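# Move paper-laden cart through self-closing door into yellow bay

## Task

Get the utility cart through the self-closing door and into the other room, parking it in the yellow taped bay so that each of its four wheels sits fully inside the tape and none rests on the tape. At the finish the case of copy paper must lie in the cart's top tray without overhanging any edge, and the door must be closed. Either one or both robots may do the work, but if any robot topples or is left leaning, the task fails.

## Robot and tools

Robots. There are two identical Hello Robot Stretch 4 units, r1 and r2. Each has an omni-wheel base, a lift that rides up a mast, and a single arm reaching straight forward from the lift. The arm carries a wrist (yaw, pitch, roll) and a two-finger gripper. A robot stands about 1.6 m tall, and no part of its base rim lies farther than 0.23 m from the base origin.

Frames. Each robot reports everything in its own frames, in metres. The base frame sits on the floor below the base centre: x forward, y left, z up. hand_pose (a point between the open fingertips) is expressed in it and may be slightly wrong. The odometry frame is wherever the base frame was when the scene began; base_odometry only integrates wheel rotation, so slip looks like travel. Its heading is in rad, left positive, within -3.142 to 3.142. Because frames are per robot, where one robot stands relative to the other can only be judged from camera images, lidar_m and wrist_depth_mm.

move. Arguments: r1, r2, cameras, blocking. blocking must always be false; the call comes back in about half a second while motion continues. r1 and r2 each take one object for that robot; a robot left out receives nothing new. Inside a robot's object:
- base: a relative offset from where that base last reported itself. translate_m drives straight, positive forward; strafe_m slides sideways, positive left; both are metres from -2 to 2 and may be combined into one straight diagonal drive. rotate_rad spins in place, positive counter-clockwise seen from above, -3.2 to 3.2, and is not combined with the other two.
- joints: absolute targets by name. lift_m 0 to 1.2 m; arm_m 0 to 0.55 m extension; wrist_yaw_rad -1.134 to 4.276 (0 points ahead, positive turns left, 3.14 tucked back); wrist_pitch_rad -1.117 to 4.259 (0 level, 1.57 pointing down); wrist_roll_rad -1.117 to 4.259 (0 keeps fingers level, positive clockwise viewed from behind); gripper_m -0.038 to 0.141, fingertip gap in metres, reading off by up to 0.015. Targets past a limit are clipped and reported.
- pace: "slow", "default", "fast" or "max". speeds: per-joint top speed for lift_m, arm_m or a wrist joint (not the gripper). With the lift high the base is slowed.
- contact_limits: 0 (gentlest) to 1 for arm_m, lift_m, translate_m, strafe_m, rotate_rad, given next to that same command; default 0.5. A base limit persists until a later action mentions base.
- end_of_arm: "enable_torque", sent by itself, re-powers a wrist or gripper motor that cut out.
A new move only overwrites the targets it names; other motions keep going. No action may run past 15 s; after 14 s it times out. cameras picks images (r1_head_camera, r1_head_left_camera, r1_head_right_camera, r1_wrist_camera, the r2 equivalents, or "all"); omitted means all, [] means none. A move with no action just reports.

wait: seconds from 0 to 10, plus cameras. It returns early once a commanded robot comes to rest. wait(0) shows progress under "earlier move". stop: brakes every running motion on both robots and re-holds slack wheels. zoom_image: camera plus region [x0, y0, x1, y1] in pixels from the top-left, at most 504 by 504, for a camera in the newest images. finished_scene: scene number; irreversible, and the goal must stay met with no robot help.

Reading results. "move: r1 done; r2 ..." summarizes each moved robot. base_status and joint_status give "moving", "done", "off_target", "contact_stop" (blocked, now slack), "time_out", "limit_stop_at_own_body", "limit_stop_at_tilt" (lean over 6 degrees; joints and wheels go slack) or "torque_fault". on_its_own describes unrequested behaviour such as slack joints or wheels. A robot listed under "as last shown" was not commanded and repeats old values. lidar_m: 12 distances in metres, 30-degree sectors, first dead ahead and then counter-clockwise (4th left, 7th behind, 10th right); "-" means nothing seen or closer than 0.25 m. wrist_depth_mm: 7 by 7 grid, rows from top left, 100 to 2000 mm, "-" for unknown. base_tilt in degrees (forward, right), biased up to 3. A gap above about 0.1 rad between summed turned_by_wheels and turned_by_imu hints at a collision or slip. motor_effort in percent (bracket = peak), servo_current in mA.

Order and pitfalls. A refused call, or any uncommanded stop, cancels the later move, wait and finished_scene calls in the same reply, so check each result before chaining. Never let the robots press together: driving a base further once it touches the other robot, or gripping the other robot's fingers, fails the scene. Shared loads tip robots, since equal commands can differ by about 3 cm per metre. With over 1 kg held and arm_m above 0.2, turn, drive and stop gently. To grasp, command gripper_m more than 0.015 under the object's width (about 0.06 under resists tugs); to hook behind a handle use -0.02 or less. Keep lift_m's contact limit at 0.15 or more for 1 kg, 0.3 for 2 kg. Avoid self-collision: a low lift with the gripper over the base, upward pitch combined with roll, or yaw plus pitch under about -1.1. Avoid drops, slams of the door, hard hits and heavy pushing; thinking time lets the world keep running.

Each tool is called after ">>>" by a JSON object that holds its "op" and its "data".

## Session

>>> {"op": "move", "data": {"blocking": false}}

Scene clock: 0.00 s.
r1.base_odometry: x=+0.000 y=+0.000 heading=+0.000
r1.turned_by_wheels: +0.000
r1.turned_by_imu: +0.000
r1.base_tilt: forward=-1.6 right=+1.3
r1.lidar_m: 0.96 1.73 2.02 2.40 3.92 1.60 0.85 0.77 0.78 0.89 0.77 0.78
r1.base_status: not commanded
r1.joint_positions: lift_m=+0.124 arm_m=+0.000 wrist_yaw_rad=+3.194 wrist_pitch_rad=+0.002 wrist_roll_rad=+0.000 gripper_m=+0.056
r1.joint_status: not commanded
r1.measured_speeds: all 0
r1.motor_effort: lift_m=+19 arm_m=-4 wheel_0=-2 wheel_1=+1 wheel_2=+0
r1.servo_current: wrist_yaw_rad=59 wrist_pitch_rad=46 wrist_roll_rad=46 gripper_m=39
r1.hand_pose: x=-0.1216 y=+0.0722 z=+0.3019 quat_wxyz=(-0.026, -0.001, +0.000, +1.000) (m; r1's base frame)
r1.wrist_depth_mm: - 135 - - - - - / - 123 135 - - - - / - 121 191 - - - - / 110 136 194 - - - - / 137 - - - 1618 - - / 226 - 190 1098 188 1160 1118 / 224 163 750 798 768 768 759
r2.base_odometry: x=+0.000 y=+0.000 heading=+0.000
r2.turned_by_wheels: +0.000
r2.turned_by_imu: +0.000
r2.base_tilt: forward=-0.6 right=+0.1
r2.lidar_m: 1.29 1.32 1.58 2.33 2.36 2.78 1.41 1.41 2.77 2.39 2.42 1.48
r2.base_status: not commanded
r2.joint_positions: lift_m=+0.200 arm_m=+0.000 wrist_yaw_rad=+3.211 wrist_pitch_rad=+0.001 wrist_roll_rad=+0.000 gripper_m=+0.056
r2.joint_status: not commanded
r2.measured_speeds: all 0
r2.motor_effort: lift_m=+18 arm_m=-4 wheel_0=-1 wheel_1=+1 wheel_2=+1
r2.servo_current: wrist_yaw_rad=46 wrist_pitch_rad=39 wrist_roll_rad=52 gripper_m=52
r2.hand_pose: x=-0.1229 y=+0.0671 z=+0.3779 quat_wxyz=(-0.035, -0.001, +0.000, +0.999) (m; r2's base frame)
r2.wrist_depth_mm: - - 137 - - - - / - - 137 - - - - / - 109 138 - - - - / - 140 175 - - - - / 214 - - - - - - / 213 1281 196 1255 190 1336 1182 / 208 243 866 - - 854 878
pictures: r1_head_camera, r1_head_left_camera, r1_head_right_camera, r1_wrist_camera, r2_head_camera, r2_head_left_camera, r2_head_right_camera, r2_wrist_camera
Images, in order (width x height): r1_head_camera 420x560, r1_head_left_camera 420x672, r1_head_right_camera 420x672, r1_wrist_camera 616x392, r2_head_camera 420x560, r2_head_left_camera 420x672, r2_head_right_camera 420x672, r2_wrist_camera 616x392.

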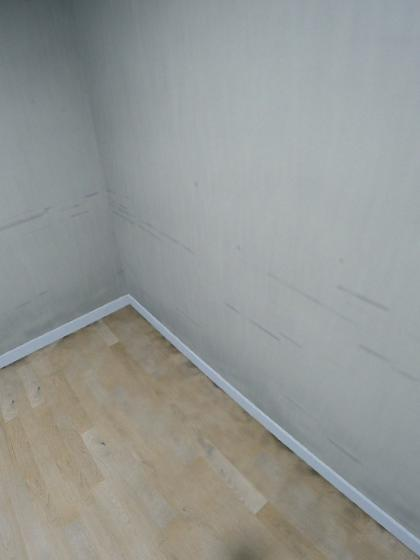

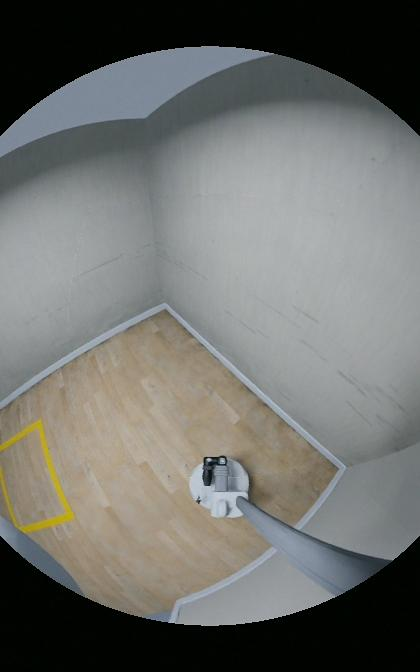

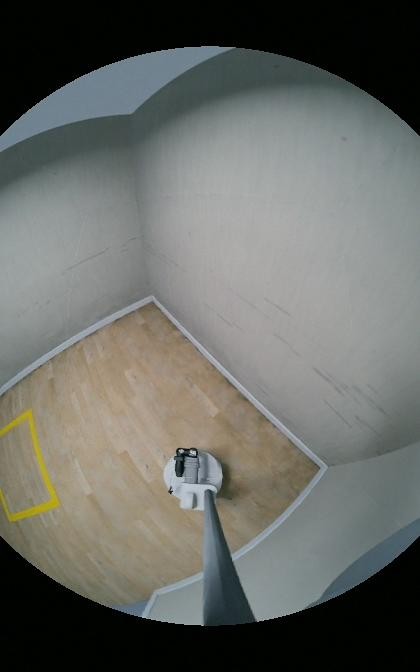

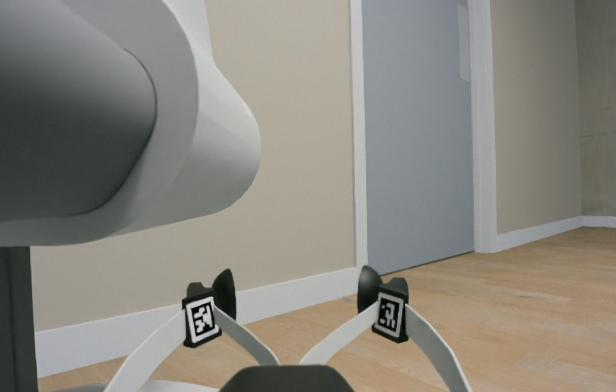

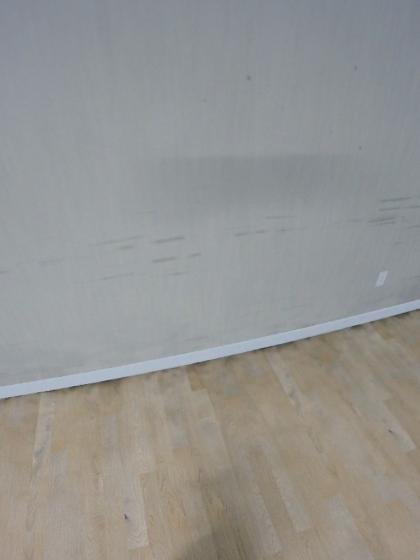

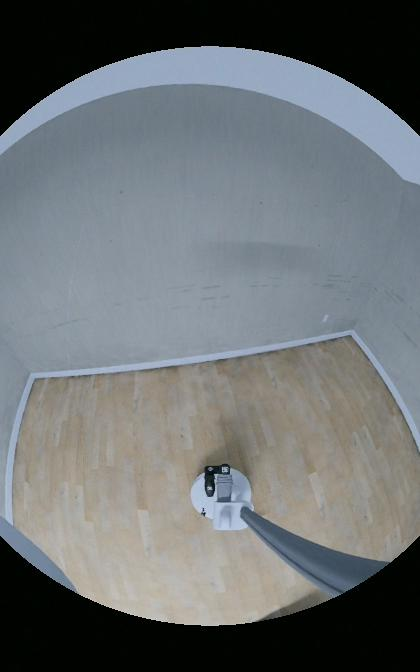

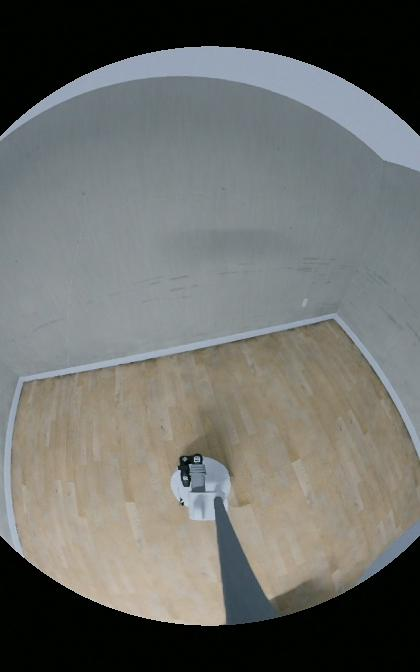

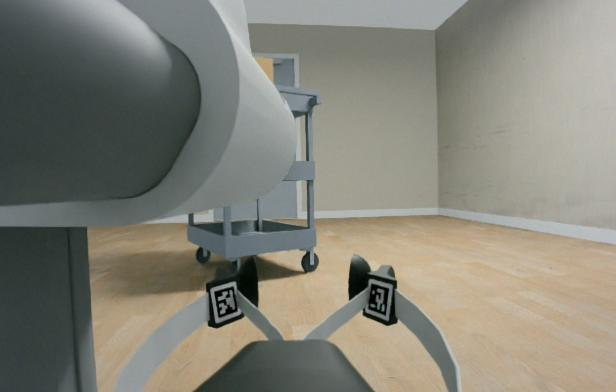

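>>> {"op": "move", "data": {"r1": {"joints":{"lift_m":0.35},"base":{"rotate_rad":2.2}}, "r2": {"joints":{"lift_m":0.6},"base":{"rotate_rad":3.1}}, "blocking": false, "cameras": []}}

>>> {"op": "wait", "data": {"seconds": 3, "cameras": []}}

>>> {"op": "move", "data": {"r1": {"joints":{"wrist_yaw_rad":0,"gripper_m":-0.03}}, "r2": {"joints":{"wrist_yaw_rad":0,"lift_m":0.95}}, "blocking": false, "cameras": ["r1_head_camera","r1_head_left_camera","r1_head_right_camera","r2_head_camera","r2_head_left_camera","r2_head_right_camera"]}}

Scene clock: 9.33 s.
move: r1 moving; r2 moving
r1.base_odometry: x=+0.000 y=+0.000 heading=+0.253
r1.turned_by_wheels: +0.253
r1.turned_by_imu: +0.253
r1.base_tilt: forward=-1.6 right=+1.3
r1.lidar_m: 1.15 2.01 2.11 2.98 2.65 1.07 0.80 0.74 0.81 0.80 0.72 0.82
r1.base_status: rotate_rad moving
r1.joint_positions: lift_m=+0.162 arm_m=+0.000 wrist_yaw_rad=+3.194 wrist_pitch_rad=+0.002 wrist_roll_rad=+0.000 gripper_m=+0.056
r1.joint_status: lift_m moving
r1.measured_speeds: translate_m=+0.000 strafe_m=+0.000 rotate_rad=+0.974 lift_m=+0.146 arm_m=+0.000 wrist_yaw_rad=+0.000 wrist_pitch_rad=+0.000 wrist_roll_rad=+0.000
r1.motor_effort: lift_m=+24(27) arm_m=-4(4) wheel_0=-7(9) wheel_1=-6(7) wheel_2=-6(7)
r1.servo_current: wrist_yaw_rad=46(59) wrist_pitch_rad=39(52) wrist_roll_rad=33(65) gripper_m=39(46)
r1.hand_pose: x=-0.1216 y=+0.0722 z=+0.3395 quat_wxyz=(-0.026, -0.001, +0.000, +1.000) (m; r1's base frame)
r1.wrist_depth_mm: - 135 - - - - 1808 / - 123 135 - - - 1808 / - 121 192 - - - 1756 / 111 136 195 - - - 1808 / 137 - - - - - 1808 / 216 - 190 - 188 1229 1229 / 224 151 831 153 854 820 878
r2.base_odometry: x=+0.000 y=+0.000 heading=+0.252
r2.turned_by_wheels: +0.252
r2.turned_by_imu: +0.245
r2.base_tilt: forward=-0.7 right=+0.0
r2.lidar_m: 1.29 1.38 1.94 2.33 2.46 3.37 1.44 3.35 2.49 2.40 1.84 1.36
r2.base_status: rotate_rad moving
r2.joint_positions: lift_m=+0.238 arm_m=+0.000 wrist_yaw_rad=+3.211 wrist_pitch_rad=+0.001 wrist_roll_rad=+0.000 gripper_m=+0.056
r2.joint_status: lift_m moving
r2.measured_speeds: translate_m=+0.002 strafe_m=+0.000 rotate_rad=+0.977 lift_m=+0.146 arm_m=+0.000 wrist_yaw_rad=+0.000 wrist_pitch_rad=+0.000 wrist_roll_rad=+0.000
r2.motor_effort: lift_m=+23(25) arm_m=-4(4) wheel_0=-4(9) wheel_1=-10(10) wheel_2=-10(11)
r2.servo_current: wrist_yaw_rad=52(52) wrist_pitch_rad=46(46) wrist_roll_rad=52(65) gripper_m=46(52)
r2.hand_pose: x=-0.1229 y=+0.0671 z=+0.4157 quat_wxyz=(-0.035, -0.001, +0.000, +0.999) (m; r2's base frame)
r2.wrist_depth_mm: - - 137 - - - - / - - 137 1756 - - - / - 110 138 - - - - / - 140 176 - - - - / 215 - - - - - - / 213 1366 196 1430 190 1464 1281 / 210 242 1008 - - 976 946
pictures: none
No camera images: "cameras" was empty.

Scene clock: 11.23 s.
earlier move: r1 done; r2 moving
r1.base_odometry: x=+0.000 y=+0.000 heading=+2.200
r1.turned_by_wheels: +1.947
r1.turned_by_imu: +1.958
r1.base_tilt: forward=-1.6 right=+1.3
r1.lidar_m: 3.89 1.25 0.82 0.74 0.77 0.85 0.76 0.79 1.01 2.02 2.04 2.59
r1.base_status: done
r1.joint_positions: lift_m=+0.350 arm_m=+0.000 wrist_yaw_rad=+3.194 wrist_pitch_rad=+0.002 wrist_roll_rad=+0.000 gripper_m=+0.056
r1.joint_status: all done
r1.measured_speeds: all 0
r1.motor_effort: lift_m=+24(27) arm_m=-4(4) wheel_0=-1(10) wheel_1=+1(9) wheel_2=+1(8)
r1.servo_current: wrist_yaw_rad=46(65) wrist_pitch_rad=39(52) wrist_roll_rad=59(65) gripper_m=46(52)
r1.hand_pose: x=-0.1216 y=+0.0722 z=+0.5272 quat_wxyz=(-0.026, -0.001, +0.000, +1.000) (m; r1's base frame)
r1.wrist_depth_mm: - 135 - - - - - / - 123 135 - - - - / - 121 191 - - - - / 111 136 195 - - - - / 137 - - - - - - / 216 - 190 - 187 - - / - 140 - 137 - - -
r2.base_odometry: x=+0.000 y=+0.000 heading=+3.078
r2.turned_by_wheels: +2.826
r2.turned_by_imu: +2.750
r2.base_tilt: forward=-0.7 right=+0.1
r2.lidar_m: 1.46 1.38 2.88 2.39 2.38 1.58 1.30 1.31 1.50 2.35 2.34 2.65
r2.base_status: rotate_rad moving
r2.joint_positions: lift_m=+0.600 arm_m=+0.000 wrist_yaw_rad=+3.211 wrist_pitch_rad=+0.001 wrist_roll_rad=+0.000 gripper_m=+0.056
r2.joint_status: lift_m moving
r2.measured_speeds: translate_m=+0.000 strafe_m=+0.000 rotate_rad=+0.324 lift_m=+0.000 arm_m=+0.000 wrist_yaw_rad=+0.000 wrist_pitch_rad=+0.000 wrist_roll_rad=+0.000
r2.motor_effort: lift_m=+20(26) arm_m=-4(4) wheel_0=-4(10) wheel_1=-5(10) wheel_2=-3(13)
r2.servo_current: wrist_yaw_rad=33(52) wrist_pitch_rad=39(46) wrist_roll_rad=46(65) gripper_m=46(52)
r2.hand_pose: x=-0.1228 y=+0.0671 z=+0.7776 quat_wxyz=(-0.035, -0.001, +0.000, +0.999) (m; r2's base frame)
r2.wrist_depth_mm: - - 137 - - - - / - 107 137 - - - - / - 113 138 234 - - - / - 140 164 - - - - / 215 - - - - - - / 213 - 189 - 188 - - / 211 122 - - - - 1537
wait: 1.90 of 3 s (r1 has come to rest)
pictures: none
No camera images: "cameras" was empty.

Scene clock: 11.73 s.
earlier move: r2 done
move: r1 moving; r2 moving
r1.base_odometry: x=+0.000 y=+0.000 heading=+2.200
r1.turned_by_wheels: +0.000
r1.turned_by_imu: +0.000
r1.base_tilt: forward=-1.6 right=+1.3
r1.lidar_m: 3.93 1.24 0.84 0.75 0.77 0.85 0.77 0.80 1.01 2.00 2.03 2.59
r1.base_status: not commanded
r1.joint_positions: lift_m=+0.350 arm_m=+0.000 wrist_yaw_rad=+2.607 wrist_pitch_rad=+0.002 wrist_roll_rad=+0.000 gripper_m=+0.037
r1.joint_status: wrist_yaw_rad moving; gripper_m moving
r1.measured_speeds: translate_m=+0.000 strafe_m=+0.000 rotate_rad=+0.000 lift_m=+0.000 arm_m=+0.000 wrist_yaw_rad=-1.820 wrist_pitch_rad=+0.000 wrist_roll_rad=+0.000
r1.motor_effort: lift_m=+24(24) arm_m=-3(4) wheel_0=-2(2) wheel_1=+1(1) wheel_2=+1(1)
r1.servo_current: wrist_yaw_rad=111(111) wrist_pitch_rad=46(46) wrist_roll_rad=39(59) gripper_m=98(104)
r1.hand_pose: x=-0.0328 y=+0.2221 z=+0.5272 quat_wxyz=(+0.264, -0.001, +0.000, +0.965) (m; r1's base frame)
r1.wrist_depth_mm: - - - - - - - / - - - - - - - / - - - - - - - / - - - - - - - / - - - - - - - / - - 189 - 187 - - / - 143 - 138 - - -
r2.base_odometry: x=+0.000 y=+0.000 heading=+3.099
r2.turned_by_wheels: +0.022
r2.turned_by_imu: +0.021
r2.base_tilt: forward=-0.7 right=+0.1
r2.lidar_m: 1.45 1.39 2.88 2.41 2.38 1.56 1.31 1.31 1.50 2.35 2.35 2.67
r2.base_status: done
r2.joint_positions: lift_m=+0.638 arm_m=+0.000 wrist_yaw_rad=+2.650 wrist_pitch_rad=+0.001 wrist_roll_rad=+0.000 gripper_m=+0.056
r2.joint_status: lift_m moving; wrist_yaw_rad moving
r2.measured_speeds: translate_m=+0.000 strafe_m=+0.000 rotate_rad=+0.000 lift_m=+0.146 arm_m=+0.000 wrist_yaw_rad=-1.737 wrist_pitch_rad=+0.000 wrist_roll_rad=+0.000
r2.motor_effort: lift_m=+23(25) arm_m=-4(4) wheel_0=-3(7) wheel_1=-2(4) wheel_2=-4(5)
r2.servo_current: wrist_yaw_rad=91(130) wrist_pitch_rad=46(46) wrist_roll_rad=52(59) gripper_m=46(52)
r2.hand_pose: x=-0.0419 y=+0.2133 z=+0.8156 quat_wxyz=(+0.244, -0.001, +0.000, +0.970) (m; r2's base frame)
r2.wrist_depth_mm: - - - - - - - / - - - - - - - / 236 - - - - - - / - - - - - - - / - - - - - - - / - - 189 - 191 - - / - 123 - - - 1756 1756
pictures: r1_head_camera, r1_head_left_camera, r1_head_right_camera, r2_head_camera, r2_head_left_camera, r2_head_right_camera
Images, in order (width x height): r1_head_camera 420x560, r1_head_left_camera 420x672, r1_head_right_camera 420x672, r2_head_camera 420x560, r2_head_left_camera 420x672, r2_head_right_camera 420x672.

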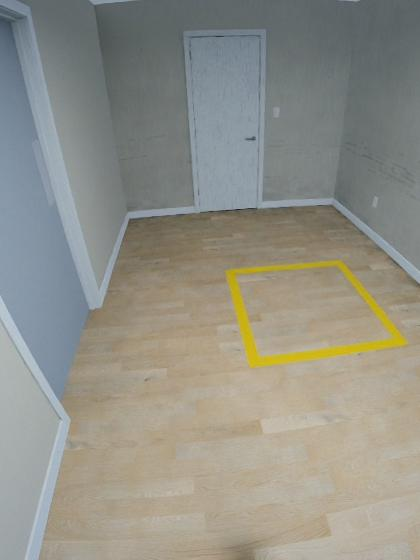

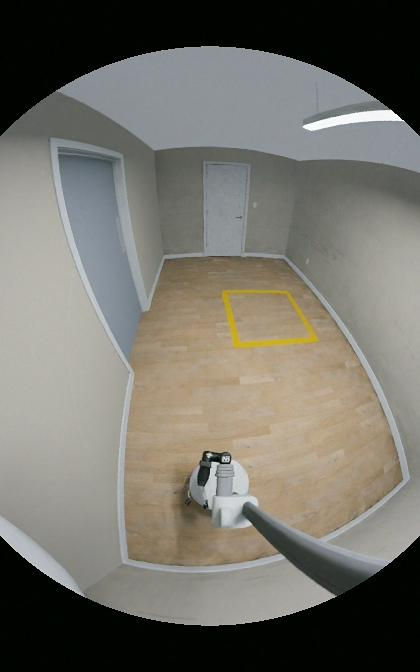

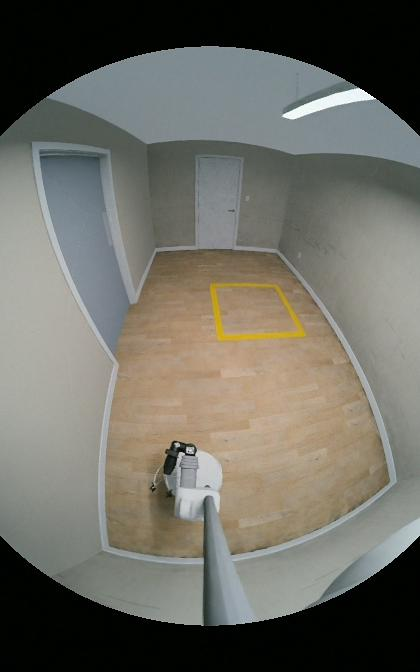

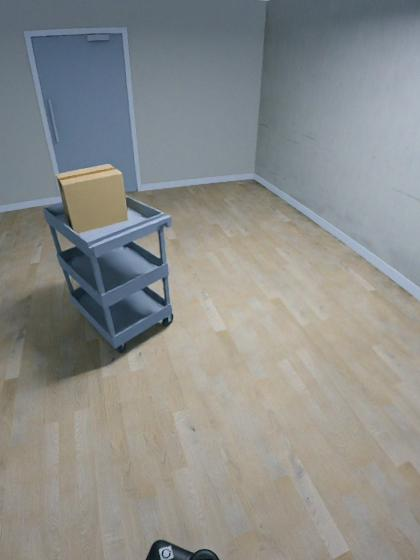

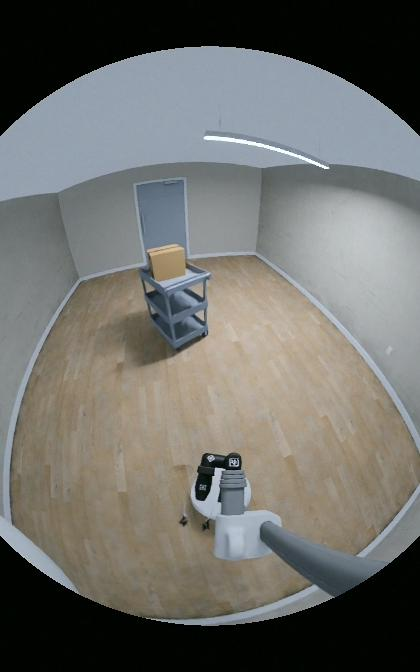

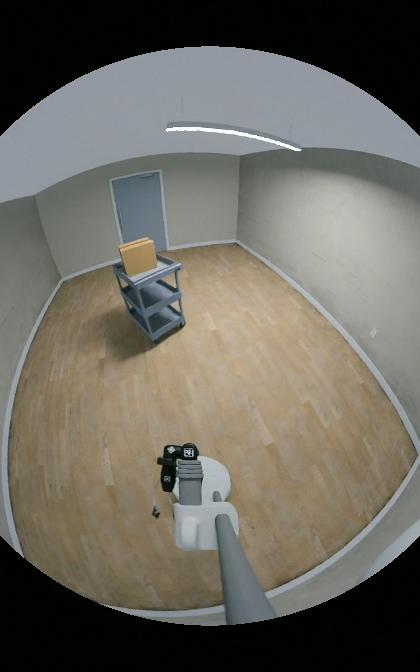

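>>> {"op": "move", "data": {"r2": {"base":{"strafe_m":1.5},"joints":{"gripper_m":0.12}}, "blocking": false, "cameras": []}}

>>> {"op": "wait", "data": {"seconds": 9, "cameras": ["r2_head_camera","r2_head_left_camera"]}}

Scene clock: 30.10 s.
earlier move: r1 done; r2 done
move: r2 moving
r1.base_odometry: x=+0.000 y=+0.000 heading=+2.200
r1.turned_by_wheels: +0.000
r1.turned_by_imu: +0.000
r1.base_tilt: forward=-1.5 right=+1.3
r1.lidar_m: 3.91 1.24 0.81 0.74 0.76 0.85 0.76 0.79 1.00 2.01 2.05 2.58
r1.base_status: not commanded
r1.joint_positions: lift_m=+0.350 arm_m=+0.000 wrist_yaw_rad=+0.003 wrist_pitch_rad=+0.002 wrist_roll_rad=+0.000 gripper_m=-0.029
r1.joint_status: all done
r1.measured_speeds: all 0
r1.motor_effort: lift_m=+24(24) arm_m=+1(1) wheel_0=-1(2) wheel_1=+1(1) wheel_2=+1(1)
r1.servo_current: wrist_yaw_rad=52(59) wrist_pitch_rad=39(52) wrist_roll_rad=65(65) gripper_m=59(65)
r1.hand_pose: x=+0.4595 y=-0.0867 z=+0.5272 quat_wxyz=(+1.000, +0.000, +0.001, +0.001) (m; r1's base frame)
r1.wrist_depth_mm: 1661 - - - - - - / 1661 - - - - - - / 1708 - - - - - - / 1708 - - - - - - / 1756 - - - - - - / 1756 1921 208 200 1921 1808 1808 / 1366 1205 179 1308 164 - 1205
r2.base_odometry: x=-0.002 y=-0.036 heading=+3.099
r2.turned_by_wheels: +0.000
r2.turned_by_imu: +0.001
r2.base_tilt: forward=-0.7 right=+0.0
r2.lidar_m: 1.43 1.36 2.80 2.33 2.34 1.59 1.32 1.33 1.49 2.37 2.36 2.73
r2.base_status: strafe_m moving
r2.joint_positions: lift_m=+0.950 arm_m=+0.000 wrist_yaw_rad=+0.003 wrist_pitch_rad=+0.001 wrist_roll_rad=+0.000 gripper_m=+0.075
r2.joint_status: gripper_m moving; the others done
r2.measured_speeds: translate_m=-0.001 strafe_m=+0.139 rotate_rad=+0.008 lift_m=+0.000 arm_m=+0.000 wrist_yaw_rad=+0.000 wrist_pitch_rad=+0.000 wrist_roll_rad=+0.000
r2.motor_effort: lift_m=+21(21) arm_m=-4(4) wheel_0=-6(14) wheel_1=+11(11) wheel_2=+0(3)
r2.servo_current: wrist_yaw_rad=52(52) wrist_pitch_rad=39(46) wrist_roll_rad=46(59) gripper_m=98(98)
r2.hand_pose: x=+0.4596 y=-0.0866 z=+1.1276 quat_wxyz=(+1.000, +0.000, +0.001, +0.001) (m; r2's base frame)
r2.wrist_depth_mm: - - - - - - - / - - - - - - - / - - - - - - - / - - - - - - - / - 1464 1499 - - - - / - 1576 189 - 189 - - / - 1464 - - - - -
pictures: none
No camera images: "cameras" was empty.

Scene clock: 35.93 s.
earlier move: r2 done
r1.base_odometry: x=+0.000 y=+0.000 heading=+2.200
r1.turned_by_wheels: +0.000
r1.turned_by_imu: +0.000
r1.base_tilt: forward=-1.6 right=+1.2
r1.lidar_m: 3.91 1.26 0.83 0.75 0.76 0.85 0.77 0.79 1.00 2.02 2.02 2.59
r1.base_status: not commanded
r1.joint_positions: lift_m=+0.350 arm_m=+0.000 wrist_yaw_rad=+0.003 wrist_pitch_rad=+0.002 wrist_roll_rad=+0.000 gripper_m=-0.029
r1.joint_status: all done
r1.measured_speeds: all 0
r1.motor_effort: lift_m=+24(24) arm_m=+4(4) wheel_0=-2(2) wheel_1=+1(1) wheel_2=+1(1)
r1.servo_current: wrist_yaw_rad=59(78) wrist_pitch_rad=39(52) wrist_roll_rad=46(65) gripper_m=59(72)
r1.hand_pose: x=+0.4595 y=-0.0867 z=+0.5272 quat_wxyz=(+1.000, +0.000, +0.001, +0.001) (m; r1's base frame)
r1.wrist_depth_mm: 1661 - - - - - - / 1618 - - - - - - / 1708 - - - - - - / 1708 - - - - - - / 1708 - - - - - - / 1661 1983 209 200 1921 1863 1708 / 1366 1182 180 1281 164 - 1255
r2.base_odometry: x=-0.063 y=-1.499 heading=+3.099
r2.turned_by_wheels: +0.000
r2.turned_by_imu: +0.001
r2.base_tilt: forward=-0.7 right=+0.1
r2.lidar_m: 4.08 2.05 1.16 0.96 0.95 1.14 1.74 1.74 2.01 3.36 3.76 1.66
r2.base_status: done
r2.joint_positions: lift_m=+0.950 arm_m=+0.000 wrist_yaw_rad=+0.003 wrist_pitch_rad=+0.001 wrist_roll_rad=+0.000 gripper_m=+0.120
r2.joint_status: all done
r2.measured_speeds: all 0
r2.motor_effort: lift_m=+21(21) arm_m=-4(5) wheel_0=+0(14) wheel_1=+1(12) wheel_2=+0(3)
r2.servo_current: wrist_yaw_rad=46(65) wrist_pitch_rad=39(52) wrist_roll_rad=46(59) gripper_m=52(130)
r2.hand_pose: x=+0.4596 y=-0.0866 z=+1.1276 quat_wxyz=(+1.000, +0.000, +0.001, +0.001) (m; r2's base frame)
r2.wrist_depth_mm: - - - - - - - / - - - - - - - / - - - - - - - / - - - - - - - / - - - - - 1430 1397 / - - 200 - 199 - - / - - - - - - -
wait: 5.83 of 9 s (r2 has come to rest)
pictures: r2_head_camera, r2_head_left_camera
Images, in order (width x height): r2_head_camera 420x560, r2_head_left_camera 420x672.

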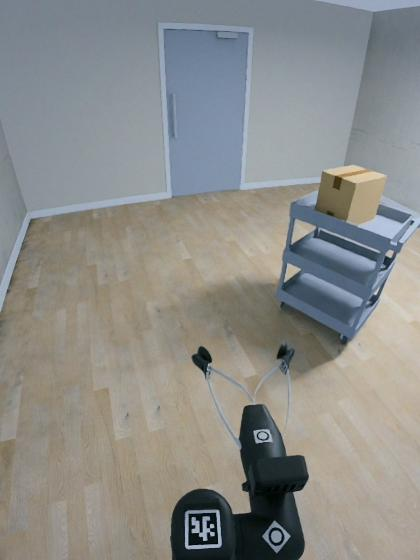

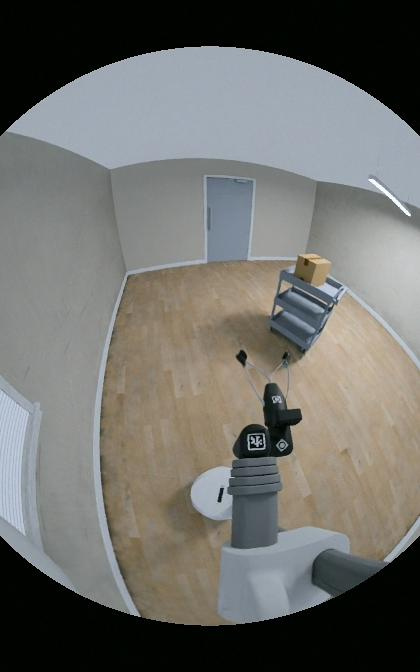

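>>> {"op": "move", "data": {"r2": {"base":{"rotate_rad":0.13}}, "blocking": false, "cameras": []}}

>>> {"op": "wait", "data": {"seconds": 2, "cameras": []}}

>>> {"op": "move", "data": {"r2": {"base":{"translate_m":2.0},"pace":"fast"}, "blocking": false, "cameras": []}}

>>> {"op": "wait", "data": {"seconds": 9, "cameras": ["r2_head_camera","r2_head_right_camera"]}}

Scene clock: 43.13 s.
move: r2 moving
r1: as last shown
r1.base_tilt: forward=-1.6 right=+1.3
r1.lidar_m: 3.91 1.24 0.82 0.74 0.76 0.84 0.77 0.78 1.00 2.01 2.04 2.59
r1.motor_effort: lift_m=+24(24) arm_m=+4(4) wheel_0=-1(2) wheel_1=+1(1) wheel_2=+1(1)
r1.servo_current: wrist_yaw_rad=59(59) wrist_pitch_rad=39(46) wrist_roll_rad=52(59) gripper_m=65(65)
r1.wrist_depth_mm: 1708 - - - - - - / 1661 - - - - - - / 1708 - - - - - - / 1708 - - - - - - / 1661 - - - - - - / 1661 1921 211 200 1808 1863 1756 / 1366 1205 179 1281 164 - 1229
r2.base_odometry: x=-0.063 y=-1.499 heading=-3.056
r2.turned_by_wheels: +0.127
r2.turned_by_imu: +0.125
r2.base_tilt: forward=-0.7 right=+0.1
r2.lidar_m: 4.06 1.70 1.02 0.93 0.97 1.22 1.73 1.77 2.16 3.75 1.70 1.65
r2.base_status: rotate_rad moving
r2.joint_positions: lift_m=+0.950 arm_m=+0.000 wrist_yaw_rad=+0.003 wrist_pitch_rad=+0.001 wrist_roll_rad=+0.000 gripper_m=+0.120
r2.joint_status: not commanded
r2.measured_speeds: translate_m=+0.000 strafe_m=+0.000 rotate_rad=+0.103 lift_m=+0.000 arm_m=+0.000 wrist_yaw_rad=+0.000 wrist_pitch_rad=+0.000 wrist_roll_rad=+0.000
r2.motor_effort: lift_m=+21(21) arm_m=-4(4) wheel_0=-3(11) wheel_1=-4(7) wheel_2=-7(9)
r2.servo_current: wrist_yaw_rad=59(59) wrist_pitch_rad=39(46) wrist_roll_rad=39(59) gripper_m=52(52)
r2.hand_pose: x=+0.4595 y=-0.0867 z=+1.1276 quat_wxyz=(+1.000, +0.000, +0.001, +0.001) (m; r2's base frame)
r2.wrist_depth_mm: - - - - - - - / - - - - - - - / - - - - - - - / - - - - - - - / - - - - - - 1308 / - - 200 - 197 - - / - - - - - - -
pictures: none
No camera images: "cameras" was empty.

Scene clock: 43.47 s.
earlier move: r2 done
r1.base_odometry: x=+0.000 y=+0.000 heading=+2.200
r1.turned_by_wheels: +0.000
r1.turned_by_imu: +0.000
r1.base_tilt: forward=-1.6 right=+1.3
r1.lidar_m: 3.91 1.27 0.83 0.75 0.78 0.84 0.75 0.79 1.04 2.00 2.03 2.57
r1.base_status: not commanded
r1.joint_positions: lift_m=+0.350 arm_m=+0.000 wrist_yaw_rad=+0.003 wrist_pitch_rad=+0.002 wrist_roll_rad=+0.000 gripper_m=-0.029
r1.joint_status: not commanded
r1.measured_speeds: all 0
r1.motor_effort: lift_m=+24(24) arm_m=+4(4) wheel_0=-1(2) wheel_1=+1(1) wheel_2=+1(1)
r1.servo_current: wrist_yaw_rad=46(59) wrist_pitch_rad=33(52) wrist_roll_rad=65(65) gripper_m=65(65)
r1.hand_pose: x=+0.4595 y=-0.0867 z=+0.5272 quat_wxyz=(+1.000, +0.000, +0.001, +0.001) (m; r1's base frame)
r1.wrist_depth_mm: 1708 - - - - - - / 1708 - - - - - - / 1708 - - - - - - / 1708 - - - - - - / 1708 - - - - - - / 1708 1921 209 200 1808 1808 1708 / 1397 1205 180 1255 164 - 1182
r2.base_odometry: x=-0.063 y=-1.499 heading=-3.055
r2.turned_by_wheels: +0.002
r2.turned_by_imu: +0.002
r2.base_tilt: forward=-0.6 right=+0.1
r2.lidar_m: 4.05 1.71 1.02 0.94 0.95 1.22 1.73 1.74 2.17 3.77 1.68 1.68
r2.base_status: done
r2.joint_positions: lift_m=+0.950 arm_m=+0.000 wrist_yaw_rad=+0.003 wrist_pitch_rad=+0.001 wrist_roll_rad=+0.000 gripper_m=+0.120
r2.joint_status: not commanded
r2.measured_speeds: all 0
r2.motor_effort: lift_m=+21(21) arm_m=-4(4) wheel_0=-3(11) wheel_1=-4(7) wheel_2=-5(9)
r2.servo_current: wrist_yaw_rad=52(59) wrist_pitch_rad=39(46) wrist_roll_rad=52(59) gripper_m=52(52)
r2.hand_pose: x=+0.4595 y=-0.0867 z=+1.1276 quat_wxyz=(+1.000, +0.000, +0.001, +0.001) (m; r2's base frame)
r2.wrist_depth_mm: - - - - - - - / - - - - - - - / - - - - - - - / - - - - - - - / - - - - - - 1308 / - - 200 - 199 - - / - - - - - - -
wait: 0.33 of 2 s (r2 has come to rest)
pictures: none
No camera images: "cameras" was empty.

Scene clock: 43.97 s.
move: r2 moving
r1: as last shown
r1.lidar_m: 3.91 1.26 0.83 0.75 0.77 0.85 0.77 0.80 1.03 2.00 2.05 2.57
r1.servo_current: wrist_yaw_rad=59(59) wrist_pitch_rad=46(52) wrist_roll_rad=46(65) gripper_m=59(65)
r1.wrist_depth_mm: 1708 - - - - - - / 1708 - - - - - - / 1661 - - - - - - / 1661 - - - - - - / 1708 - - - - - - / 1661 1921 208 200 1863 1808 1756 / 1366 1229 180 1281 165 - 1205
r2.base_odometry: x=-0.102 y=-1.502 heading=-3.055
r2.turned_by_wheels: +0.000
r2.turned_by_imu: +0.000
r2.base_tilt: forward=-0.7 right=+0.1
r2.lidar_m: 4.02 1.71 1.05 0.95 0.98 1.24 1.78 1.79 2.21 3.76 1.66 1.65
r2.base_status: translate_m moving
r2.joint_positions: lift_m=+0.950 arm_m=+0.000 wrist_yaw_rad=+0.003 wrist_pitch_rad=+0.001 wrist_roll_rad=+0.000 gripper_m=+0.120
r2.joint_status: not commanded
r2.measured_speeds: translate_m=+0.150 strafe_m=-0.002 rotate_rad=-0.004 lift_m=+0.000 arm_m=+0.000 wrist_yaw_rad=+0.000 wrist_pitch_rad=+0.000 wrist_roll_rad=+0.000
r2.motor_effort: lift_m=+21(21) arm_m=-4(4) wheel_0=+11(12) wheel_1=+8(8) wheel_2=-13(15)
r2.servo_current: wrist_yaw_rad=46(52) wrist_pitch_rad=39(46) wrist_roll_rad=46(52) gripper_m=52(52)
r2.hand_pose: x=+0.4595 y=-0.0867 z=+1.1276 quat_wxyz=(+1.000, +0.000, +0.001, +0.001) (m; r2's base frame)
r2.wrist_depth_mm: - - - - - - - / - - - - - - - / - - - - - - - / - - - - - - - / - - - - - - 1308 / - - 201 - 199 - - / - - - - - - -
pictures: none
No camera images: "cameras" was empty.

Scene clock: 50.30 s.
earlier move: r2 done
r1.base_odometry: x=+0.000 y=+0.000 heading=+2.200
r1.turned_by_wheels: +0.000
r1.turned_by_imu: +0.000
r1.base_tilt: forward=-1.6 right=+1.3
r1.lidar_m: 3.91 1.23 0.82 0.75 0.77 0.86 0.76 0.77 1.03 2.01 2.05 2.61
r1.base_status: not commanded
r1.joint_positions: lift_m=+0.350 arm_m=+0.000 wrist_yaw_rad=+0.003 wrist_pitch_rad=+0.002 wrist_roll_rad=+0.000 gripper_m=-0.029
r1.joint_status: not commanded
r1.measured_speeds: all 0
r1.motor_effort: lift_m=+24(24) arm_m=+4(4) wheel_0=-2(2) wheel_1=+1(1) wheel_2=+1(1)
r1.servo_current: wrist_yaw_rad=52(72) wrist_pitch_rad=46(52) wrist_roll_rad=46(65) gripper_m=65(72)
r1.hand_pose: x=+0.4595 y=-0.0867 z=+0.5272 quat_wxyz=(+1.000, +0.000, +0.001, +0.001) (m; r1's base frame)
r1.wrist_depth_mm: 1708 - - - - - - / 1661 - - - - - - / 1708 - - - - - - / 1756 - - - - - - / 1756 - - - - - - / 1708 1983 208 199 1808 1808 1708 / 1366 1182 180 1281 164 - 1229
r2.base_odometry: x=-2.056 y=-1.672 heading=-3.055
r2.turned_by_wheels: +0.000
r2.turned_by_imu: +0.003
r2.base_tilt: forward=-0.7 right=+0.1
r2.lidar_m: 2.10 2.14 1.43 1.29 1.29 1.61 3.29 3.76 0.86 0.91 3.48 2.32
r2.base_status: done
r2.joint_positions: lift_m=+0.950 arm_m=+0.000 wrist_yaw_rad=+0.003 wrist_pitch_rad=+0.001 wrist_roll_rad=+0.000 gripper_m=+0.120
r2.joint_status: not commanded
r2.measured_speeds: all 0
r2.motor_effort: lift_m=+21(21) arm_m=-4(4) wheel_0=+1(12) wheel_1=+4(9) wheel_2=-3(15)
r2.servo_current: wrist_yaw_rad=59(59) wrist_pitch_rad=46(52) wrist_roll_rad=52(59) gripper_m=52(59)
r2.hand_pose: x=+0.4595 y=-0.0867 z=+1.1277 quat_wxyz=(+1.000, +0.000, +0.001, +0.001) (m; r2's base frame)
r2.wrist_depth_mm: - - - - - - - / - - - - - - - / - - - - - - - / - - - - - - - / - - - - - - - / - 186 190 - 187 - - / - - - - - - -
wait: 6.33 of 9 s (r2 has come to rest)
pictures: r2_head_camera, r2_head_right_camera
Images, in order (width x height): r2_head_camera 420x560, r2_head_right_camera 420x672.

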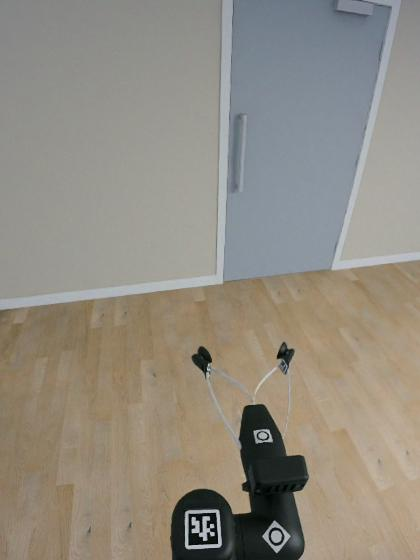

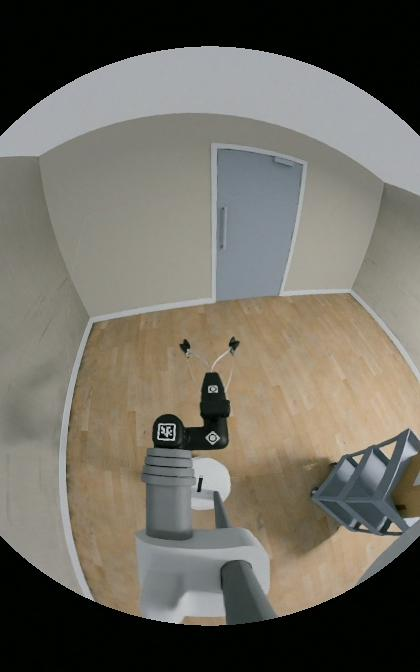

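>>> {"op": "move", "data": {"r2": {"base":{"rotate_rad":0.12}}, "blocking": false, "cameras": []}}

>>> {"op": "wait", "data": {"seconds": 2, "cameras": []}}

>>> {"op": "move", "data": {"r2": {"base":{"translate_m":1.15,"strafe_m":-0.33}}, "blocking": false, "cameras": []}}

>>> {"op": "wait", "data": {"seconds": 9, "cameras": ["r2_head_camera","r2_head_right_camera"]}}

Scene clock: 59.93 s.
move: r2 moving
r1: as last shown
r1.lidar_m: 3.91 1.24 0.83 0.75 0.77 0.84 0.77 0.78 0.99 2.00 2.01 2.58
r1.motor_effort: lift_m=+24(24) arm_m=+4(4) wheel_0=-1(2) wheel_1=+1(1) wheel_2=+1(1)
r1.servo_current: wrist_yaw_rad=46(65) wrist_pitch_rad=39(52) wrist_roll_rad=65(65) gripper_m=65(65)
r1.wrist_depth_mm: 1708 - - - - - - / 1661 - - - - - - / 1661 - - - - - - / 1708 - - - - - - / 1756 - - - - - - / 1708 1983 210 199 1808 1808 1808 / 1366 1229 179 1281 164 - 1229
r2.base_odometry: x=-2.056 y=-1.672 heading=-2.936
r2.turned_by_wheels: +0.119
r2.turned_by_imu: +0.116
r2.base_tilt: forward=-0.7 right=+0.1
r2.lidar_m: 2.10 1.93 1.37 1.28 1.34 1.79 3.78 3.82 0.81 1.00 3.14 2.14
r2.base_status: rotate_rad moving
r2.joint_positions: lift_m=+0.950 arm_m=+0.000 wrist_yaw_rad=+0.002 wrist_pitch_rad=+0.001 wrist_roll_rad=+0.000 gripper_m=+0.120
r2.joint_status: not commanded
r2.measured_speeds: translate_m=+0.000 strafe_m=+0.000 rotate_rad=+0.064 lift_m=+0.000 arm_m=+0.000 wrist_yaw_rad=+0.000 wrist_pitch_rad=+0.000 wrist_roll_rad=+0.000
r2.motor_effort: lift_m=+21(21) arm_m=-4(4) wheel_0=-4(6) wheel_1=-6(8) wheel_2=-4(11)
r2.servo_current: wrist_yaw_rad=52(59) wrist_pitch_rad=46(46) wrist_roll_rad=39(59) gripper_m=52(52)
r2.hand_pose: x=+0.4595 y=-0.0867 z=+1.1277 quat_wxyz=(+1.000, +0.000, +0.001, +0.001) (m; r2's base frame)
r2.wrist_depth_mm: - - - - - - - / 1808 - - - - - - / 1863 - - - - - - / 1863 - - - - - - / 1863 - - - - - - / 1863 185 189 - 185 - - / - - - - - - -
pictures: none
No camera images: "cameras" was empty.

Scene clock: 60.27 s.
earlier move: r2 done
r1.base_odometry: x=+0.000 y=+0.000 heading=+2.200
r1.turned_by_wheels: +0.000
r1.turned_by_imu: +0.000
r1.base_tilt: forward=-1.6 right=+1.3
r1.lidar_m: 3.89 1.26 0.83 0.73 0.76 0.84 0.76 0.77 1.03 2.01 2.06 2.58
r1.base_status: not commanded
r1.joint_positions: lift_m=+0.350 arm_m=+0.000 wrist_yaw_rad=+0.003 wrist_pitch_rad=+0.002 wrist_roll_rad=+0.000 gripper_m=-0.029
r1.joint_status: not commanded
r1.measured_speeds: all 0
r1.motor_effort: lift_m=+24(24) arm_m=+4(4) wheel_0=-2(2) wheel_1=+0(1) wheel_2=+1(1)
r1.servo_current: wrist_yaw_rad=46(65) wrist_pitch_rad=46(52) wrist_roll_rad=65(65) gripper_m=59(72)
r1.hand_pose: x=+0.4595 y=-0.0867 z=+0.5272 quat_wxyz=(+1.000, +0.000, +0.001, +0.001) (m; r1's base frame)
r1.wrist_depth_mm: 1661 - - - - - - / 1661 - - - - - - / 1661 - - - - - - / 1708 - - - - - - / 1708 - - - - - - / 1661 1921 208 199 1863 1756 1756 / 1366 1205 179 1281 164 - 1182
r2.base_odometry: x=-2.056 y=-1.672 heading=-2.936
r2.turned_by_wheels: +0.000
r2.turned_by_imu: +0.000
r2.base_tilt: forward=-0.7 right=+0.1
r2.lidar_m: 2.09 1.95 1.38 1.29 1.33 1.80 3.77 3.80 0.85 1.00 3.12 2.13
r2.base_status: done
r2.joint_positions: lift_m=+0.950 arm_m=+0.000 wrist_yaw_rad=+0.002 wrist_pitch_rad=+0.001 wrist_roll_rad=+0.000 gripper_m=+0.120
r2.joint_status: not commanded
r2.measured_speeds: all 0
r2.motor_effort: lift_m=+21(21) arm_m=-4(4) wheel_0=-2(6) wheel_1=-5(8) wheel_2=-3(11)
r2.servo_current: wrist_yaw_rad=46(59) wrist_pitch_rad=39(46) wrist_roll_rad=59(59) gripper_m=52(59)
r2.hand_pose: x=+0.4595 y=-0.0867 z=+1.1277 quat_wxyz=(+1.000, +0.000, +0.001, +0.001) (m; r2's base frame)
r2.wrist_depth_mm: - - - - - - - / 1808 - - - - - - / 1863 - - - - - - / 1863 - - - - - - / 1863 - - - - - - / 1863 185 190 - 186 - - / - - - - - - -
wait: 0.33 of 2 s (r2 has come to rest)
pictures: none
No camera images: "cameras" was empty.

Scene clock: 60.77 s.
move: r2 moving
r1: as last shown
r1.lidar_m: 3.90 1.23 0.77 0.75 0.78 0.84 0.76 0.76 1.01 2.02 2.04 2.62
r1.motor_effort: lift_m=+24(24) arm_m=+4(4) wheel_0=-2(2) wheel_1=+1(1) wheel_2=+1(1)
r1.servo_current: wrist_yaw_rad=46(59) wrist_pitch_rad=52(52) wrist_roll_rad=52(65) gripper_m=59(65)
r1.wrist_depth_mm: 1661 - - - - - - / 1661 - - - - - - / 1618 - - - - - - / 1708 - - - - - - / 1708 - - - - - - / 1756 1983 209 200 1863 1756 1756 / 1336 1229 180 1308 165 - 1229
r2.base_odometry: x=-2.088 y=-1.670 heading=-2.935
r2.turned_by_wheels: +0.000
r2.turned_by_imu: +0.000
r2.base_tilt: forward=-0.7 right=+0.1
r2.lidar_m: 2.07 1.95 1.39 1.30 1.37 1.83 3.82 3.85 0.82 1.03 3.08 2.12
r2.base_status: translate_m moving; strafe_m moving
r2.joint_positions: lift_m=+0.950 arm_m=+0.000 wrist_yaw_rad=+0.002 wrist_pitch_rad=+0.001 wrist_roll_rad=+0.000 gripper_m=+0.120
r2.joint_status: not commanded
r2.measured_speeds: translate_m=+0.121 strafe_m=-0.037 rotate_rad=-0.002 lift_m=+0.000 arm_m=+0.000 wrist_yaw_rad=+0.000 wrist_pitch_rad=+0.000 wrist_roll_rad=+0.000
r2.motor_effort: lift_m=+21(21) arm_m=-4(4) wheel_0=+8(12) wheel_1=+7(7) wheel_2=-14(14)
r2.servo_current: wrist_yaw_rad=46(52) wrist_pitch_rad=39(46) wrist_roll_rad=33(59) gripper_m=52(52)
r2.hand_pose: x=+0.4595 y=-0.0867 z=+1.1277 quat_wxyz=(+1.000, +0.000, +0.001, +0.001) (m; r2's base frame)
r2.wrist_depth_mm: - - - - - - - / 1808 - - - - - - / 1808 - - - - - - / 1756 - - - - - - / 1808 - - - - - - / 1808 185 190 - 186 - - / - - - - - - -
pictures: none
No camera images: "cameras" was empty.

Scene clock: 65.70 s.
earlier move: r2 done
r1.base_odometry: x=+0.000 y=+0.000 heading=+2.200
r1.turned_by_wheels: +0.000
r1.turned_by_imu: +0.000
r1.base_tilt: forward=-1.6 right=+1.3
r1.lidar_m: 3.92 1.27 0.82 0.74 0.75 0.85 0.77 0.76 1.01 2.00 2.03 2.61
r1.base_status: not commanded
r1.joint_positions: lift_m=+0.350 arm_m=+0.000 wrist_yaw_rad=+0.003 wrist_pitch_rad=+0.002 wrist_roll_rad=+0.000 gripper_m=-0.029
r1.joint_status: not commanded
r1.measured_speeds: all 0
r1.motor_effort: lift_m=+24(24) arm_m=+4(4) wheel_0=-1(2) wheel_1=+1(1) wheel_2=+1(1)
r1.servo_current: wrist_yaw_rad=46(72) wrist_pitch_rad=46(52) wrist_roll_rad=52(72) gripper_m=65(72)
r1.hand_pose: x=+0.4595 y=-0.0867 z=+0.5272 quat_wxyz=(+1.000, +0.000, +0.001, +0.001) (m; r1's base frame)
r1.wrist_depth_mm: 1708 - - - - - - / 1708 - - - - - - / 1661 - - - - - - / 1661 - - - - - - / 1708 - - - - - - / 1708 1921 208 200 1808 1808 1756 / 1336 1205 179 1255 165 - 1205
r2.base_odometry: x=-3.249 y=-1.585 heading=-2.935
r2.turned_by_wheels: +0.000
r2.turned_by_imu: +0.002
r2.base_tilt: forward=-0.7 right=+0.1
r2.lidar_m: 0.95 0.99 1.33 1.66 1.71 2.30 - 1.52 3.26 3.07 1.47 0.98
r2.base_status: done
r2.joint_positions: lift_m=+0.950 arm_m=+0.000 wrist_yaw_rad=+0.002 wrist_pitch_rad=+0.001 wrist_roll_rad=+0.000 gripper_m=+0.120
r2.joint_status: not commanded
r2.measured_speeds: all 0
r2.motor_effort: lift_m=+21(21) arm_m=-4(4) wheel_0=+3(12) wheel_1=+3(7) wheel_2=-3(14)
r2.servo_current: wrist_yaw_rad=59(65) wrist_pitch_rad=39(52) wrist_roll_rad=46(65) gripper_m=52(59)
r2.hand_pose: x=+0.4595 y=-0.0867 z=+1.1277 quat_wxyz=(+1.000, +0.000, +0.001, +0.001) (m; r2's base frame)
r2.wrist_depth_mm: - - - - - - - / - - - - - - - / - - - - - - - / - - - - 676 - - / - - - - 676 - - / - 185 189 - 187 - - / - - - - - - -
wait: 4.93 of 9 s (r2 has come to rest)
pictures: r2_head_camera, r2_head_right_camera
Images, in order (width x height): r2_head_camera 420x560, r2_head_right_camera 420x672.

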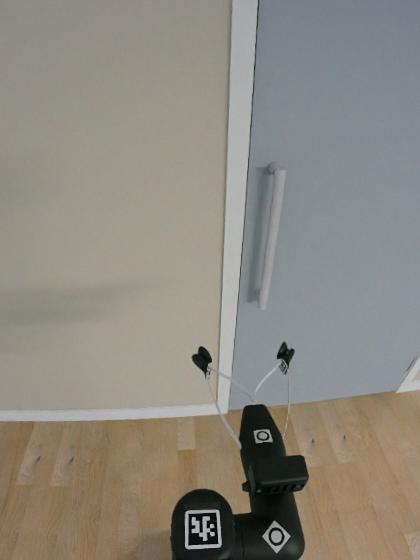

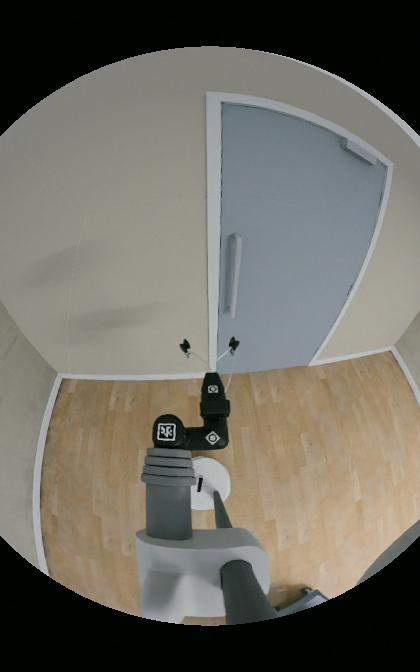

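>>> {"op": "move", "data": {"r2": {"base":{"translate_m":0.24,"strafe_m":-0.14},"pace":"slow"}, "blocking": false, "cameras": []}}

>>> {"op": "wait", "data": {"seconds": 6, "cameras": ["r2_head_camera","r2_head_right_camera","r2_wrist_camera"]}}

Scene clock: 70.57 s.
move: r2 moving
r1: as last shown
r1.lidar_m: 3.91 1.25 0.83 0.75 0.74 0.83 0.77 0.79 1.02 2.01 2.04 2.60
r1.motor_effort: lift_m=+24(24) arm_m=+4(4) wheel_0=-2(2) wheel_1=+1(1) wheel_2=+1(1)
r1.servo_current: wrist_yaw_rad=46(52) wrist_pitch_rad=39(52) wrist_roll_rad=26(59) gripper_m=59(65)
r1.wrist_depth_mm: 1708 - - - - - - / 1661 - - - - - - / 1708 - - - - - - / 1708 - - - - - - / 1708 - - - - - - / 1708 1863 209 199 1863 1808 1708 / 1397 1229 179 1308 164 - 1205
r2.base_odometry: x=-3.262 y=-1.580 heading=-2.935
r2.turned_by_wheels: +0.000
r2.turned_by_imu: +0.000
r2.base_tilt: forward=-0.7 right=+0.1
r2.lidar_m: 0.91 1.00 1.33 1.67 1.72 2.34 - 1.53 3.22 3.07 1.45 0.98
r2.base_status: translate_m moving; strafe_m moving
r2.joint_positions: lift_m=+0.950 arm_m=+0.000 wrist_yaw_rad=+0.002 wrist_pitch_rad=+0.001 wrist_roll_rad=+0.000 gripper_m=+0.120
r2.joint_status: not commanded
r2.measured_speeds: translate_m=+0.050 strafe_m=-0.028 rotate_rad=+0.004 lift_m=+0.000 arm_m=+0.000 wrist_yaw_rad=+0.000 wrist_pitch_rad=+0.000 wrist_roll_rad=+0.000
r2.motor_effort: lift_m=+21(21) arm_m=-4(4) wheel_0=+6(12) wheel_1=+1(3) wheel_2=-9(10)
r2.servo_current: wrist_yaw_rad=46(52) wrist_pitch_rad=39(46) wrist_roll_rad=46(52) gripper_m=46(52)
r2.hand_pose: x=+0.4595 y=-0.0867 z=+1.1277 quat_wxyz=(+1.000, +0.000, +0.001, +0.001) (m; r2's base frame)
r2.wrist_depth_mm: - - - - - - - / - - - - - - - / - - - - - - - / - - - - - - - / - - - - 661 - - / - 186 190 - 186 - - / - - - - - - -
pictures: none
No camera images: "cameras" was empty.

Scene clock: 74.00 s.
earlier move: r2 done
r1.base_odometry: x=+0.000 y=+0.000 heading=+2.200
r1.turned_by_wheels: +0.000
r1.turned_by_imu: +0.000
r1.base_tilt: forward=-1.6 right=+1.3
r1.lidar_m: 3.93 1.25 0.82 0.74 0.75 0.82 0.77 0.77 0.99 2.00 2.02 2.58
r1.base_status: not commanded
r1.joint_positions: lift_m=+0.350 arm_m=+0.000 wrist_yaw_rad=+0.003 wrist_pitch_rad=+0.002 wrist_roll_rad=+0.000 gripper_m=-0.029
r1.joint_status: not commanded
r1.measured_speeds: all 0
r1.motor_effort: lift_m=+24(24) arm_m=+4(4) wheel_0=-1(2) wheel_1=+1(1) wheel_2=+1(1)
r1.servo_current: wrist_yaw_rad=46(78) wrist_pitch_rad=46(52) wrist_roll_rad=72(72) gripper_m=59(72)
r1.hand_pose: x=+0.4595 y=-0.0867 z=+0.5272 quat_wxyz=(+1.000, +0.000, +0.001, +0.001) (m; r1's base frame)
r1.wrist_depth_mm: 1708 - - - - - - / 1756 - - - - - - / 1708 - - - - - - / 1756 - - - - - - / 1708 - - - - - - / 1661 1921 210 199 1863 1808 1756 / 1366 1205 179 1281 165 - 1182
r2.base_odometry: x=-3.512 y=-1.497 heading=-2.936
r2.turned_by_wheels: +0.000
r2.turned_by_imu: +0.000
r2.base_tilt: forward=-0.7 right=+0.1
r2.lidar_m: 0.68 0.79 1.04 1.80 1.87 2.51 1.72 1.68 3.09 2.93 1.12 0.78
r2.base_status: done
r2.joint_positions: lift_m=+0.950 arm_m=+0.000 wrist_yaw_rad=+0.002 wrist_pitch_rad=+0.001 wrist_roll_rad=+0.000 gripper_m=+0.120
r2.joint_status: not commanded
r2.measured_speeds: all 0
r2.motor_effort: lift_m=+21(21) arm_m=-4(4) wheel_0=+5(12) wheel_1=-5(6) wheel_2=-6(12)
r2.servo_current: wrist_yaw_rad=39(65) wrist_pitch_rad=39(46) wrist_roll_rad=52(65) gripper_m=52(59)
r2.hand_pose: x=+0.4595 y=-0.0867 z=+1.1277 quat_wxyz=(+1.000, +0.000, +0.001, +0.001) (m; r2's base frame)
r2.wrist_depth_mm: - - 496 - - - - / - - 504 - - - - / - - 504 436 - - - / - - 504 439 - - - / - - 512 439 - - - / - 186 198 445 185 - - / - - - - - - -
wait: 3.43 of 6 s (r2 has come to rest)
pictures: r2_head_camera, r2_head_right_camera, r2_wrist_camera
Images, in order (width x height): r2_head_camera 420x560, r2_head_right_camera 420x672, r2_wrist_camera 616x392.

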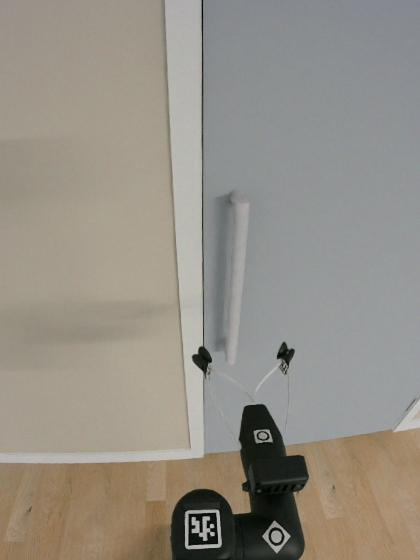

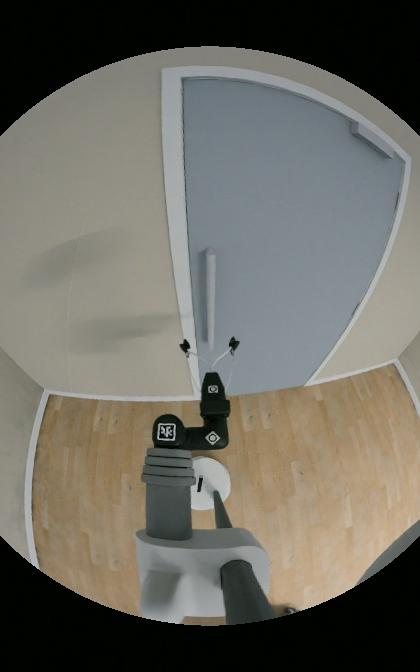

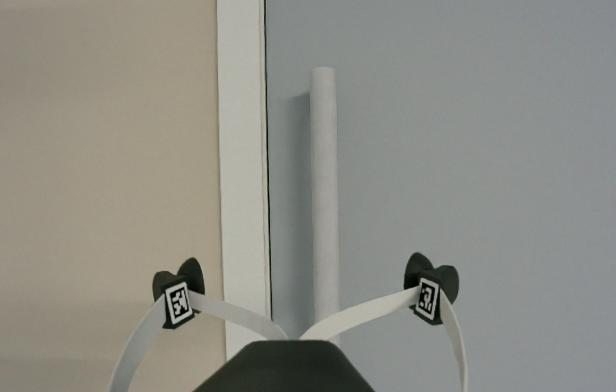

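>>> {"op": "move", "data": {"r2": {"base":{"translate_m":0.265},"pace":"slow","contact_limits":{"translate_m":0.2}}, "blocking": false, "cameras": []}}

>>> {"op": "wait", "data": {"seconds": 6, "cameras": ["r2_head_camera","r2_wrist_camera"]}}

Scene clock: 78.50 s.
move: r2 moving
r1: as last shown
r1.lidar_m: 3.90 1.24 0.81 0.75 0.76 0.84 0.75 0.79 1.02 1.99 2.07 2.57
r1.motor_effort: lift_m=+24(24) arm_m=+4(4) wheel_0=-2(2) wheel_1=+1(1) wheel_2=+1(1)
r1.servo_current: wrist_yaw_rad=46(78) wrist_pitch_rad=46(46) wrist_roll_rad=46(65) gripper_m=59(65)
r1.wrist_depth_mm: 1708 - - - - - - / 1708 - - - - - - / 1661 - - - - - - / 1708 - - - - - - / 1708 - - - - - - / 1708 1921 209 200 1808 1808 1756 / 1397 1229 179 1255 165 - 1229
r2.base_odometry: x=-3.524 y=-1.499 heading=-2.936
r2.turned_by_wheels: +0.000
r2.turned_by_imu: +0.001
r2.base_tilt: forward=-0.7 right=+0.1
r2.lidar_m: 0.65 0.74 0.99 1.81 1.89 2.50 1.74 1.67 3.11 2.92 1.11 0.78
r2.base_status: translate_m moving
r2.joint_positions: lift_m=+0.950 arm_m=+0.000 wrist_yaw_rad=+0.002 wrist_pitch_rad=+0.001 wrist_roll_rad=+0.000 gripper_m=+0.120
r2.joint_status: not commanded
r2.measured_speeds: translate_m=+0.048 strafe_m=+0.000 rotate_rad=-0.001 lift_m=+0.000 arm_m=+0.000 wrist_yaw_rad=+0.000 wrist_pitch_rad=+0.000 wrist_roll_rad=+0.000
r2.motor_effort: lift_m=+21(21) arm_m=-4(4) wheel_0=+5(9) wheel_1=+6(6) wheel_2=-9(11)
r2.servo_current: wrist_yaw_rad=52(59) wrist_pitch_rad=39(46) wrist_roll_rad=46(52) gripper_m=52(52)
r2.contact_limits: translate_m 0.2
r2.hand_pose: x=+0.4595 y=-0.0867 z=+1.1277 quat_wxyz=(+1.000, +0.000, +0.001, +0.001) (m; r2's base frame)
r2.wrist_depth_mm: - - 492 - - - - / - - 488 - - - - / - - 492 427 - - - / - - 492 433 - - - / - - 496 433 - - - / - 185 198 433 185 - - / - - - - - - -
pictures: none
No camera images: "cameras" was empty.

Scene clock: 81.93 s.
earlier move: r2 done
r1.base_odometry: x=+0.000 y=+0.000 heading=+2.200
r1.turned_by_wheels: +0.000
r1.turned_by_imu: +0.000
r1.base_tilt: forward=-1.6 right=+1.3
r1.lidar_m: 3.93 1.25 0.82 0.74 0.76 0.83 0.76 0.78 1.01 2.01 2.03 2.58
r1.base_status: not commanded
r1.joint_positions: lift_m=+0.350 arm_m=+0.000 wrist_yaw_rad=+0.003 wrist_pitch_rad=+0.002 wrist_roll_rad=+0.000 gripper_m=-0.029
r1.joint_status: not commanded
r1.measured_speeds: all 0
r1.motor_effort: lift_m=+24(24) arm_m=+3(4) wheel_0=-1(2) wheel_1=+1(1) wheel_2=+1(1)
r1.servo_current: wrist_yaw_rad=39(78) wrist_pitch_rad=33(52) wrist_roll_rad=59(72) gripper_m=65(72)
r1.hand_pose: x=+0.4595 y=-0.0867 z=+0.5272 quat_wxyz=(+1.000, +0.000, +0.001, +0.001) (m; r1's base frame)
r1.wrist_depth_mm: 1661 - - - - - - / 1708 - - - - - - / 1708 - - - - - - / 1756 - - - - - - / 1661 - - - - - - / 1708 1863 209 200 1863 1756 1756 / 1366 1229 179 1255 164 - 1182
r2.base_odometry: x=-3.771 y=-1.551 heading=-2.936
r2.turned_by_wheels: +0.000
r2.turned_by_imu: +0.001
r2.base_tilt: forward=-0.7 right=+0.1
r2.lidar_m: 0.41 0.46 0.65 1.68 1.87 2.51 1.96 1.93 3.08 2.22 0.72 0.51
r2.base_status: done
r2.joint_positions: lift_m=+0.950 arm_m=+0.000 wrist_yaw_rad=+0.002 wrist_pitch_rad=+0.001 wrist_roll_rad=+0.000 gripper_m=+0.120
r2.joint_status: not commanded
r2.measured_speeds: all 0
r2.motor_effort: lift_m=+20(21) arm_m=-4(4) wheel_0=+5(10) wheel_1=+4(9) wheel_2=-9(11)
r2.servo_current: wrist_yaw_rad=46(72) wrist_pitch_rad=39(52) wrist_roll_rad=52(59) gripper_m=52(59)
r2.contact_limits: translate_m 0.2
r2.hand_pose: x=+0.4595 y=-0.0867 z=+1.1277 quat_wxyz=(+1.000, +0.000, +0.001, +0.001) (m; r2's base frame)
r2.wrist_depth_mm: 251 239 254 179 253 254 254 / 253 242 255 180 256 256 255 / 255 242 257 181 257 257 257 / 256 244 257 181 258 258 258 / 258 246 258 181 260 262 260 / 258 246 260 181 214 263 263 / 260 249 249 - 264 264 265
wait: 3.43 of 6 s (r2 has come to rest)
pictures: r2_head_camera, r2_wrist_camera
Images, in order (width x height): r2_head_camera 420x560, r2_wrist_camera 616x392.

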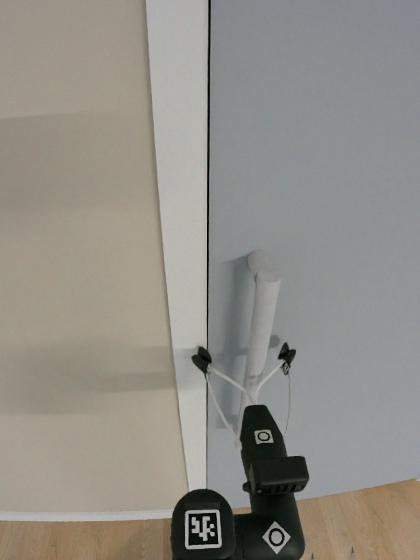

